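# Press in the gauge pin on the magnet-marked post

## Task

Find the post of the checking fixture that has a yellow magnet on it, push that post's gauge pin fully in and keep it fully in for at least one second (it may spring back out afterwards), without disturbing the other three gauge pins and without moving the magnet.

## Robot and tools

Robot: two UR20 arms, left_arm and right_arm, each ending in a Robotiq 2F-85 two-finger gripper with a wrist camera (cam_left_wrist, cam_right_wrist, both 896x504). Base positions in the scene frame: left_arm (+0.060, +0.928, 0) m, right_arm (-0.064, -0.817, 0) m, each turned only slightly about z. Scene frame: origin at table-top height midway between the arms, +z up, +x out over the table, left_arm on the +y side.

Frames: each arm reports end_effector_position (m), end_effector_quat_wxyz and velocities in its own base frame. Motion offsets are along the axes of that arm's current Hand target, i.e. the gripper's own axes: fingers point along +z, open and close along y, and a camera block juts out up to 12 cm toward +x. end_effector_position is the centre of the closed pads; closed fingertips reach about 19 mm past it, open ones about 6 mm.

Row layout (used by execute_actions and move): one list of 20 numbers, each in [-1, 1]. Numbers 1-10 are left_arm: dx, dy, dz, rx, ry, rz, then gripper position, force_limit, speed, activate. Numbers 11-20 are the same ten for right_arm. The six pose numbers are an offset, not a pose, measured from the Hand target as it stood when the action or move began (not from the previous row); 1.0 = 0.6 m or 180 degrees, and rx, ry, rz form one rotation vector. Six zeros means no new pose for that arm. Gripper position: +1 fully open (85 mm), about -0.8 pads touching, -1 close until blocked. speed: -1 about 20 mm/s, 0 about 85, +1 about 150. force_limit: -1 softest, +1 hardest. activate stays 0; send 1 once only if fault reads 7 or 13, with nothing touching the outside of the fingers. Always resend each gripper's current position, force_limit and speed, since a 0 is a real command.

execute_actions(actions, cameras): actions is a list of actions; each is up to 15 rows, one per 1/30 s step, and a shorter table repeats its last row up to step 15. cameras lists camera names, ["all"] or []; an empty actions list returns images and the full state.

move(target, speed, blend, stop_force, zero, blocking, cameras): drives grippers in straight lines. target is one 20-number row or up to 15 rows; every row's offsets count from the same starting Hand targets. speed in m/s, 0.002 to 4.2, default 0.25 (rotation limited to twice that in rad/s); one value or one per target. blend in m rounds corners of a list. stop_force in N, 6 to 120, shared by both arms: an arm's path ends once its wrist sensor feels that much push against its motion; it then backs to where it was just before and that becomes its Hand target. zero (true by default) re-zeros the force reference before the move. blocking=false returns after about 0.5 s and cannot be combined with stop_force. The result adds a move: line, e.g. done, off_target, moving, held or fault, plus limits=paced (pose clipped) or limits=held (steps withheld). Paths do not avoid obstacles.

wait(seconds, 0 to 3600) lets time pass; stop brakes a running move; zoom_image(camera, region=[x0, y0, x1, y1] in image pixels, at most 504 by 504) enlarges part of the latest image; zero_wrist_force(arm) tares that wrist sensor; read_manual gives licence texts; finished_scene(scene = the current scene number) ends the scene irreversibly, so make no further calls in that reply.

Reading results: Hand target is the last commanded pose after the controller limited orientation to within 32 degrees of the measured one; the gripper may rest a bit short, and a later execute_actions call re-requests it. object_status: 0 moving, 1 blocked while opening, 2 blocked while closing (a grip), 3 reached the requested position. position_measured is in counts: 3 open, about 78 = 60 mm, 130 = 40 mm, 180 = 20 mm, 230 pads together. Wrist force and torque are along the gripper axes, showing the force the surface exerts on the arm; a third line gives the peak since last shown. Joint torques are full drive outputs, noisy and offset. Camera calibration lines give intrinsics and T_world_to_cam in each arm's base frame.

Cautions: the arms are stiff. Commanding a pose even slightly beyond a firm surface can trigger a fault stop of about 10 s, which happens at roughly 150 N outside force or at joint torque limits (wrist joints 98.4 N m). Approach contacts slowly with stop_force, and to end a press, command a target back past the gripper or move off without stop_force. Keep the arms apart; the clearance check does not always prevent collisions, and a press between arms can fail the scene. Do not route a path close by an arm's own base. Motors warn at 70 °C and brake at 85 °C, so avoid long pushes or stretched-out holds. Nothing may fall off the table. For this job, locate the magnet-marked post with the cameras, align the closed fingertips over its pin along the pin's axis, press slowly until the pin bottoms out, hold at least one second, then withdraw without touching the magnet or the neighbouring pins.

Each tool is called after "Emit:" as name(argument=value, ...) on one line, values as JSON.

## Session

Emit:
execute_actions(actions=[])

Scene clock: 0.00 s.
left_arm: end_effector_position=(+0.4095, -1.0280, +0.3496) position_measured=3 object_status=3 fault=0 end_effector_quat_wxyz=(-0.166, +0.603, +0.780, +0.006) | right_arm: end_effector_position=(+1.7496, +0.0920, +0.2599) position_measured=3 object_status=3 fault=0 end_effector_quat_wxyz=(-0.210, +0.702, +0.632, +0.252)
Joint positions: left_arm=[-1.316 -1.125 1.554 -1.726 -1.763 0.028] | right_arm=[3.192 -2.85 -0.27 -1.441 2.224 1.778]
Joint velocities: within noise
Joint torques (N m): no reading
Motor temperatures (°C): left_arm=[24 35 26 38 34 33] | right_arm=[28 35 35 36 33 38]
Wrist force (N): no reading
Wrist torque (N m): no reading
Wrist force, peak (N): no reading
Hand target: left_arm +0.4095, -1.0280, +0.3496; -0.166, +0.603, +0.780, +0.006 | right_arm +1.7496, +0.0920, +0.2599; -0.210, +0.702, +0.632, +0.252
Tool commands: left_gripper/position=+1.0 left_gripper/force_limit=+1.0 left_gripper/speed=+1.0 left_gripper/activate=+0.0 right_gripper/position=+1.0 right_gripper/force_limit=+1.0 right_gripper/speed=+1.0 right_gripper/activate=+0.0
camera_calibration:
cam_left_wrist: T_world_to_cam=[[0.9508, 0.2447, -0.19002, -0.07115], [0.27712, -0.94595, 0.16847, -1.12698], [-0.13853, -0.21284, -0.96722, 0.29654]] pos_world=[0.42104, -0.98554, 0.46316]
cam_right_wrist: T_world_to_cam=[[0.99231, -0.12159, -0.02333, -1.71021], [-0.12362, -0.96276, -0.24045, 0.38571], [0.00678, 0.24148, -0.97038, 0.33492]] pos_world=[1.74246, 0.08251, 0.37785]

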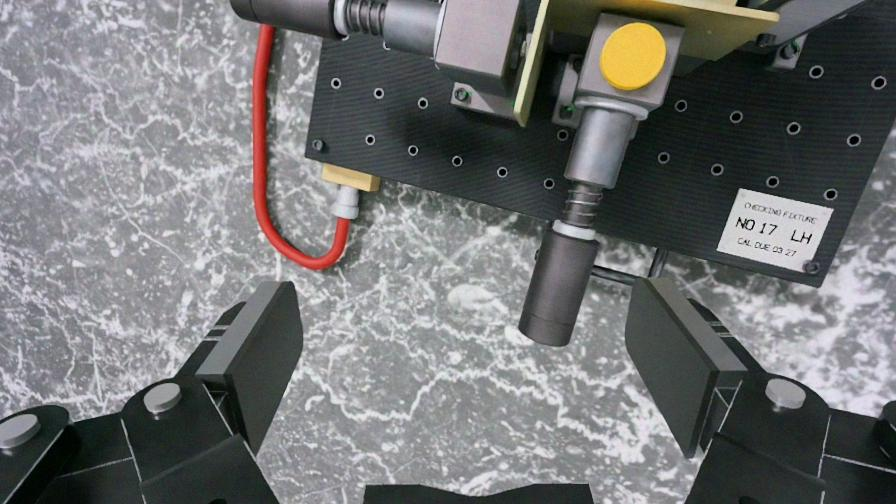

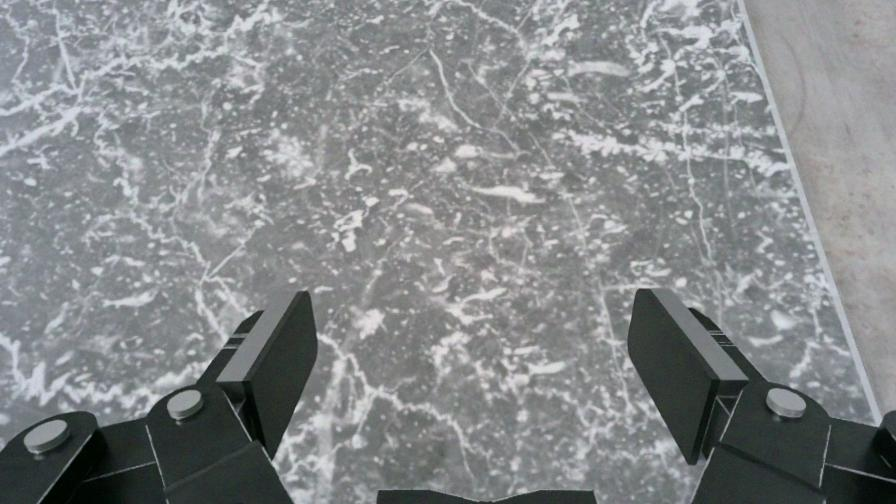

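Emit:
move(target=[[-0.2072,0.043,0.021,-0.0717,-0.0787,0.0737,-1,-1,0,0,0,0,0,0,0,0,1,1,1,0],[-0.254,0.091,0.2407,-0.0717,-0.0787,0.0737,-1,-1,0,0,0,0,0,0,0,0,1,1,1,0]], speed=0.35, blend=[0.03,0], cameras=["cam_left_wrist"])

Scene clock: 2.97 s.
left_arm: end_effector_position=(+0.4576, -1.1261, +0.1625) position_measured=232 object_status=3 fault=0 end_effector_quat_wxyz=(+0.000, +0.700, +0.714, +0.000) | right_arm: end_effector_position=(+1.7496, +0.0920, +0.2599) position_measured=3 object_status=3 fault=0 end_effector_quat_wxyz=(-0.210, +0.702, +0.632, +0.252)
Joint positions: left_arm=[-1.351 -0.99 1.67 -2.251 -1.571 0.2] | right_arm=[3.192 -2.85 -0.27 -1.441 2.224 1.778]
Joint torques (N m): left_arm=[18.05 -176.54 -63.65 -12.97 5.39 2.48] | right_arm=[-0.7 309.86 106.71 11.25 3.86 -0.74]
Wrist force (N): left_arm=[-0.4 0.1 -0.6] | right_arm=[-0.3 0.1 0.1]
Wrist torque (N m): left_arm=[-0.11 0.02 0.05] | right_arm=[0.02 0.04 0.00]
Wrist force, peak (N): left_arm=[-1.6 0.2 -3.5] | right_arm=[-0.6 0.2 0.0]
Hand target: left_arm +0.4576, -1.1261, +0.1622; +0.000, +0.700, +0.714, +0.000 | right_arm +1.7496, +0.0920, +0.2599; -0.210, +0.702, +0.632, +0.252
Off the commanded pose: left_arm 0.000 m, 0 deg | right_arm 0.000 m, 0 deg.
move: done
cam_left_wrist: T_world_to_cam=[[0.99994, -0.0064, 0.00858, -0.46594], [-0.00945, -0.90399, 0.42745, -1.06528], [0.00502, -0.42751, -0.904, -0.2164]] pos_world=[0.45694, -1.05849, 0.26373]

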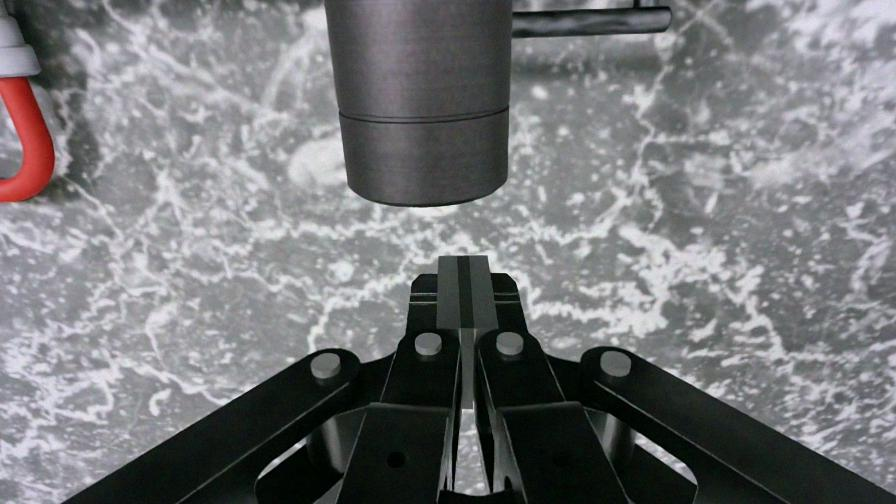

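Emit:
move(target=[0.012,-0.0142,0,0,0,0,-1,-1,0,0,0,0,0,0,0,0,1,1,1,0], speed=0.1)

Emit:
move(target=[0.12,0,0,0,0,0,-1,-1,0,0,0,0,0,0,0,0,1,1,1,0], speed=0.016, stop_force=50)

Emit:
wait(seconds=1.0, cameras=["cam_left_wrist"])

Scene clock: 6.07 s.
left_arm: end_effector_position=(+0.4491, -1.1191, +0.1622) position_measured=232 object_status=3 fault=0 end_effector_quat_wxyz=(+0.000, +0.700, +0.714, +0.000) | right_arm: end_effector_position=(+1.7496, +0.0920, +0.2599) position_measured=3 object_status=3 fault=0 end_effector_quat_wxyz=(-0.210, +0.702, +0.632, +0.252)
Joint positions: left_arm=[-1.357 -0.999 1.687 -2.259 -1.571 0.194] | right_arm=[3.192 -2.85 -0.27 -1.441 2.224 1.778]
Joint torques (N m): left_arm=[-23.2 -226.11 -66.85 -12.38 3.7 -3.42] | right_arm=[1.71 306.15 107.41 10.71 3.93 -0.44]
Wrist force (N): left_arm=[-0.1 0.0 -0.4] | right_arm=[-0.2 -0.2 0.0]
Wrist torque (N m): left_arm=[-0.12 -0.04 0.39] | right_arm=[-0.03 0.03 0.00]
Wrist force, peak (N): left_arm=[-0.9 1.9 -0.3] | right_arm=[-0.3 0.5 0.2]
Hand target: left_arm +0.4489, -1.1191, +0.1622; +0.000, +0.700, +0.714, +0.000 | right_arm +1.7496, +0.0920, +0.2599; -0.210, +0.702, +0.632, +0.252
Off the commanded pose: left_arm 0.000 m, 0 deg | right_arm 0.000 m, 0 deg.
move: done

Scene clock: 9.83 s.
left_arm: end_effector_position=(+0.4482, -1.0806, +0.1622) position_measured=232 object_status=3 fault=0 end_effector_quat_wxyz=(+0.000, +0.700, +0.714, +0.000) | right_arm: end_effector_position=(+1.7496, +0.0920, +0.2599) position_measured=3 object_status=3 fault=0 end_effector_quat_wxyz=(-0.210, +0.702, +0.632, +0.252)
Joint positions: left_arm=[-1.35 -1.032 1.746 -2.286 -1.571 0.2] | right_arm=[3.192 -2.85 -0.27 -1.441 2.224 1.778]
Joint torques (N m): left_arm=[1.25 -157.9 -74.78 2.1 0.81 -4.08] | right_arm=[4.16 303.78 106.38 11.05 3.63 -1.87]
Wrist force (N): left_arm=[-36.8 -0.5 -10.7] | right_arm=[-0.3 0.2 -0.1]
Wrist torque (N m): left_arm=[-0.01 0.22 -0.16] | right_arm=[0.03 0.06 0.00]
Wrist force, peak (N): left_arm=[-80.9 2.8 17.1] | right_arm=[-0.5 0.3 0.0]
Hand target: left_arm +0.4482, -1.0806, +0.1622; +0.000, +0.700, +0.714, +0.000 (not the last commanded pose) | right_arm +1.7496, +0.0920, +0.2599; -0.210, +0.702, +0.632, +0.252
Off the commanded pose: left_arm 0.033 m, 0 deg | right_arm 0.000 m, 0 deg.
move: contact (left_arm)

Scene clock: 10.83 s.
left_arm: end_effector_position=(+0.4482, -1.0806, +0.1622) position_measured=232 object_status=3 fault=0 end_effector_quat_wxyz=(+0.000, +0.700, +0.714, +0.000) | right_arm: end_effector_position=(+1.7496, +0.0920, +0.2599) position_measured=3 object_status=3 fault=0 end_effector_quat_wxyz=(-0.210, +0.702, +0.632, +0.252)
Joint positions: left_arm=[-1.35 -1.032 1.746 -2.286 -1.571 0.2] | right_arm=[3.192 -2.85 -0.27 -1.441 2.224 1.778]
Joint torques (N m): left_arm=[0.87 -158.52 -69.54 -0.73 1.84 -3.75] | right_arm=[-3.42 304.56 106.09 10.75 3.62 -0.91]
Wrist force (N): left_arm=[-35.7 -1.1 -10.9] | right_arm=[-0.2 -0.2 -0.2]
Wrist torque (N m): left_arm=[-0.09 0.20 -0.16] | right_arm=[-0.05 0.04 0.00]
Wrist force, peak (N): left_arm=[-36.7 -0.6 -11.1] | right_arm=[0.2 0.5 0.2]
Hand target: left_arm +0.4482, -1.0806, +0.1622; +0.000, +0.700, +0.714, +0.000 (not the last commanded pose) | right_arm +1.7496, +0.0920, +0.2599; -0.210, +0.702, +0.632, +0.252
Tool commands: left_gripper/position=-1.0 left_gripper/force_limit=-1.0 left_gripper/speed=+0.0 left_gripper/activate=+0.0 right_gripper/position=+1.0 right_gripper/force_limit=+1.0 right_gripper/speed=+1.0 right_gripper/activate=+0.0
Off the commanded pose: left_arm 0.034 m, 0 deg | right_arm 0.000 m, 0 deg.
wait: 1.00 s; at rest by 0.17 s
cam_left_wrist: T_world_to_cam=[[0.99994, -0.0064, 0.00858, -0.45625], [-0.00945, -0.90405, 0.42733, -1.02418], [0.00502, -0.42739, -0.90406, -0.19694]] pos_world=[0.44754, -1.01299, 0.26353]

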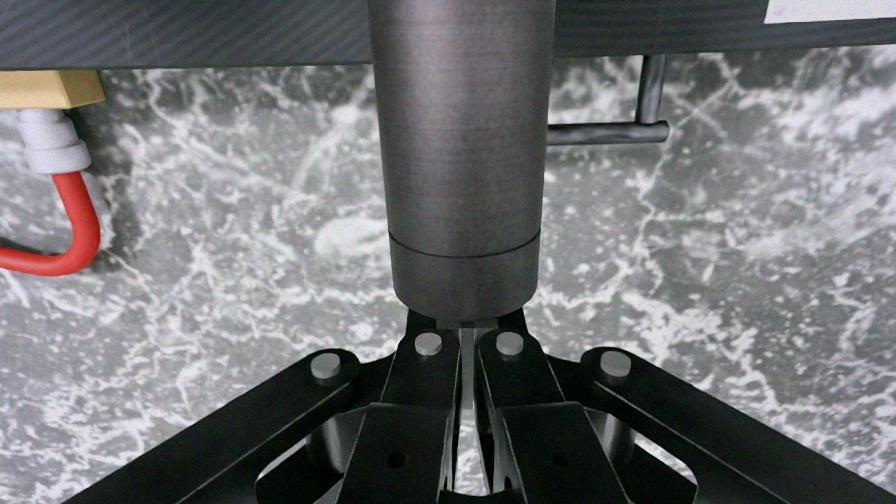

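Emit:
move(target=[0.03,0,0,0,0,0,-1,-1,0,0,0,0,0,0,0,0,1,1,1,0], speed=0.008, stop_force=65, zero=false)

Emit:
wait(seconds=1.1)

Scene clock: 12.20 s.
left_arm: end_effector_position=(+0.4482, -1.0803, +0.1623) position_measured=232 object_status=3 fault=0 end_effector_quat_wxyz=(+0.000, +0.700, +0.714, +0.000) | right_arm: end_effector_position=(+1.7496, +0.0920, +0.2599) position_measured=3 object_status=3 fault=0 end_effector_quat_wxyz=(-0.210, +0.702, +0.632, +0.252)
Joint positions: left_arm=[-1.35 -1.032 1.747 -2.286 -1.571 0.2] | right_arm=[3.192 -2.85 -0.27 -1.441 2.224 1.778]
Joint torques (N m): left_arm=[8.31 -181.53 -57.16 15.79 1.91 0.26] | right_arm=[4.63 304.95 108.54 10.99 3.84 -1.8]
Wrist force (N): left_arm=[-74.9 7.4 14.7] | right_arm=[0.1 0.2 0.3]
Wrist torque (N m): left_arm=[-0.15 0.24 -0.26] | right_arm=[0.03 -0.02 0.00]
Wrist force, peak (N): left_arm=[-86.5 11.1 19.2] | right_arm=[-0.2 0.5 0.3]
Hand target: left_arm +0.4481, -1.0804, +0.1623; +0.000, +0.700, +0.714, +0.000 (not the last commanded pose) | right_arm +1.7496, +0.0920, +0.2599; -0.210, +0.702, +0.632, +0.252
Off the commanded pose: left_arm 0.018 m, 0 deg | right_arm 0.000 m, 0 deg.
move: contact (left_arm)

Scene clock: 13.30 s.
left_arm: end_effector_position=(+0.4481, -1.0804, +0.1623) position_measured=232 object_status=3 fault=0 end_effector_quat_wxyz=(+0.000, +0.700, +0.714, +0.000) | right_arm: end_effector_position=(+1.7496, +0.0920, +0.2599) position_measured=3 object_status=3 fault=0 end_effector_quat_wxyz=(-0.210, +0.702, +0.632, +0.252)
Joint positions: left_arm=[-1.35 -1.032 1.747 -2.286 -1.571 0.2] | right_arm=[3.192 -2.85 -0.27 -1.441 2.224 1.778]
Joint torques (N m): left_arm=[13.79 -178.19 -57.79 9.89 2.28 -2.47] | right_arm=[1.73 304.27 106.34 10.4 4.44 -1.13]
Wrist force (N): left_arm=[-73.0 7.2 14.4] | right_arm=[0.0 0.2 0.2]
Wrist torque (N m): left_arm=[-0.12 0.22 -0.25] | right_arm=[0.04 0.00 0.00]
Wrist force, peak (N): left_arm=[-74.8 7.6 14.2] | right_arm=[-0.1 0.4 0.2]
Hand target: left_arm +0.4481, -1.0804, +0.1623; +0.000, +0.700, +0.714, +0.000 (not the last commanded pose) | right_arm +1.7496, +0.0920, +0.2599; -0.210, +0.702, +0.632, +0.252
Tool commands: left_gripper/position=-1.0 left_gripper/force_limit=-1.0 left_gripper/speed=+0.0 left_gripper/activate=+0.0 right_gripper/position=+1.0 right_gripper/force_limit=+1.0 right_gripper/speed=+1.0 right_gripper/activate=+0.0
Off the commanded pose: left_arm 0.018 m, 0 deg | right_arm 0.000 m, 0 deg.
wait: 1.10 s; at rest by 0.17 s

Bottomed. Retreat.

Emit:
move(target=[-0.09,0,0,0,0,0,-1,-1,0,0,0,0,0,0,0,0,1,1,1,0], speed=0.1)

Emit:
finished_scene(scene=3)

Scene clock: 14.47 s.
left_arm: end_effector_position=(+0.4492, -1.1342, +0.1623) position_measured=232 object_status=3 fault=0 end_effector_quat_wxyz=(+0.000, +0.700, +0.714, +0.000) | right_arm: end_effector_position=(+1.7496, +0.0920, +0.2599) position_measured=3 object_status=3 fault=0 end_effector_quat_wxyz=(-0.210, +0.702, +0.632, +0.252)
Joint positions: left_arm=[-1.359 -0.986 1.663 -2.248 -1.571 0.191] | right_arm=[3.192 -2.85 -0.27 -1.441 2.224 1.778]
Joint torques (N m): left_arm=[-19.69 -179.06 -110.84 -5.91 4.02 -4.96] | right_arm=[2.05 303.74 109.36 11.28 4.07 -1.48]
Wrist force (N): left_arm=[4.3 -0.1 -1.4] | right_arm=[0.0 0.2 -0.3]
Wrist torque (N m): left_arm=[-0.12 -0.84 0.40] | right_arm=[0.04 0.00 0.00]
Wrist force, peak (N): left_arm=[-73.3 6.8 13.6] | right_arm=[-0.3 0.2 0.2]
Hand target: left_arm +0.4492, -1.1344, +0.1623; +0.000, +0.700, +0.714, +0.000 | right_arm +1.7496, +0.0920, +0.2599; -0.210, +0.702, +0.632, +0.252
Off the commanded pose: left_arm 0.000 m, 0 deg | right_arm 0.000 m, 0 deg.
move: done

The scene is finished: the task was done.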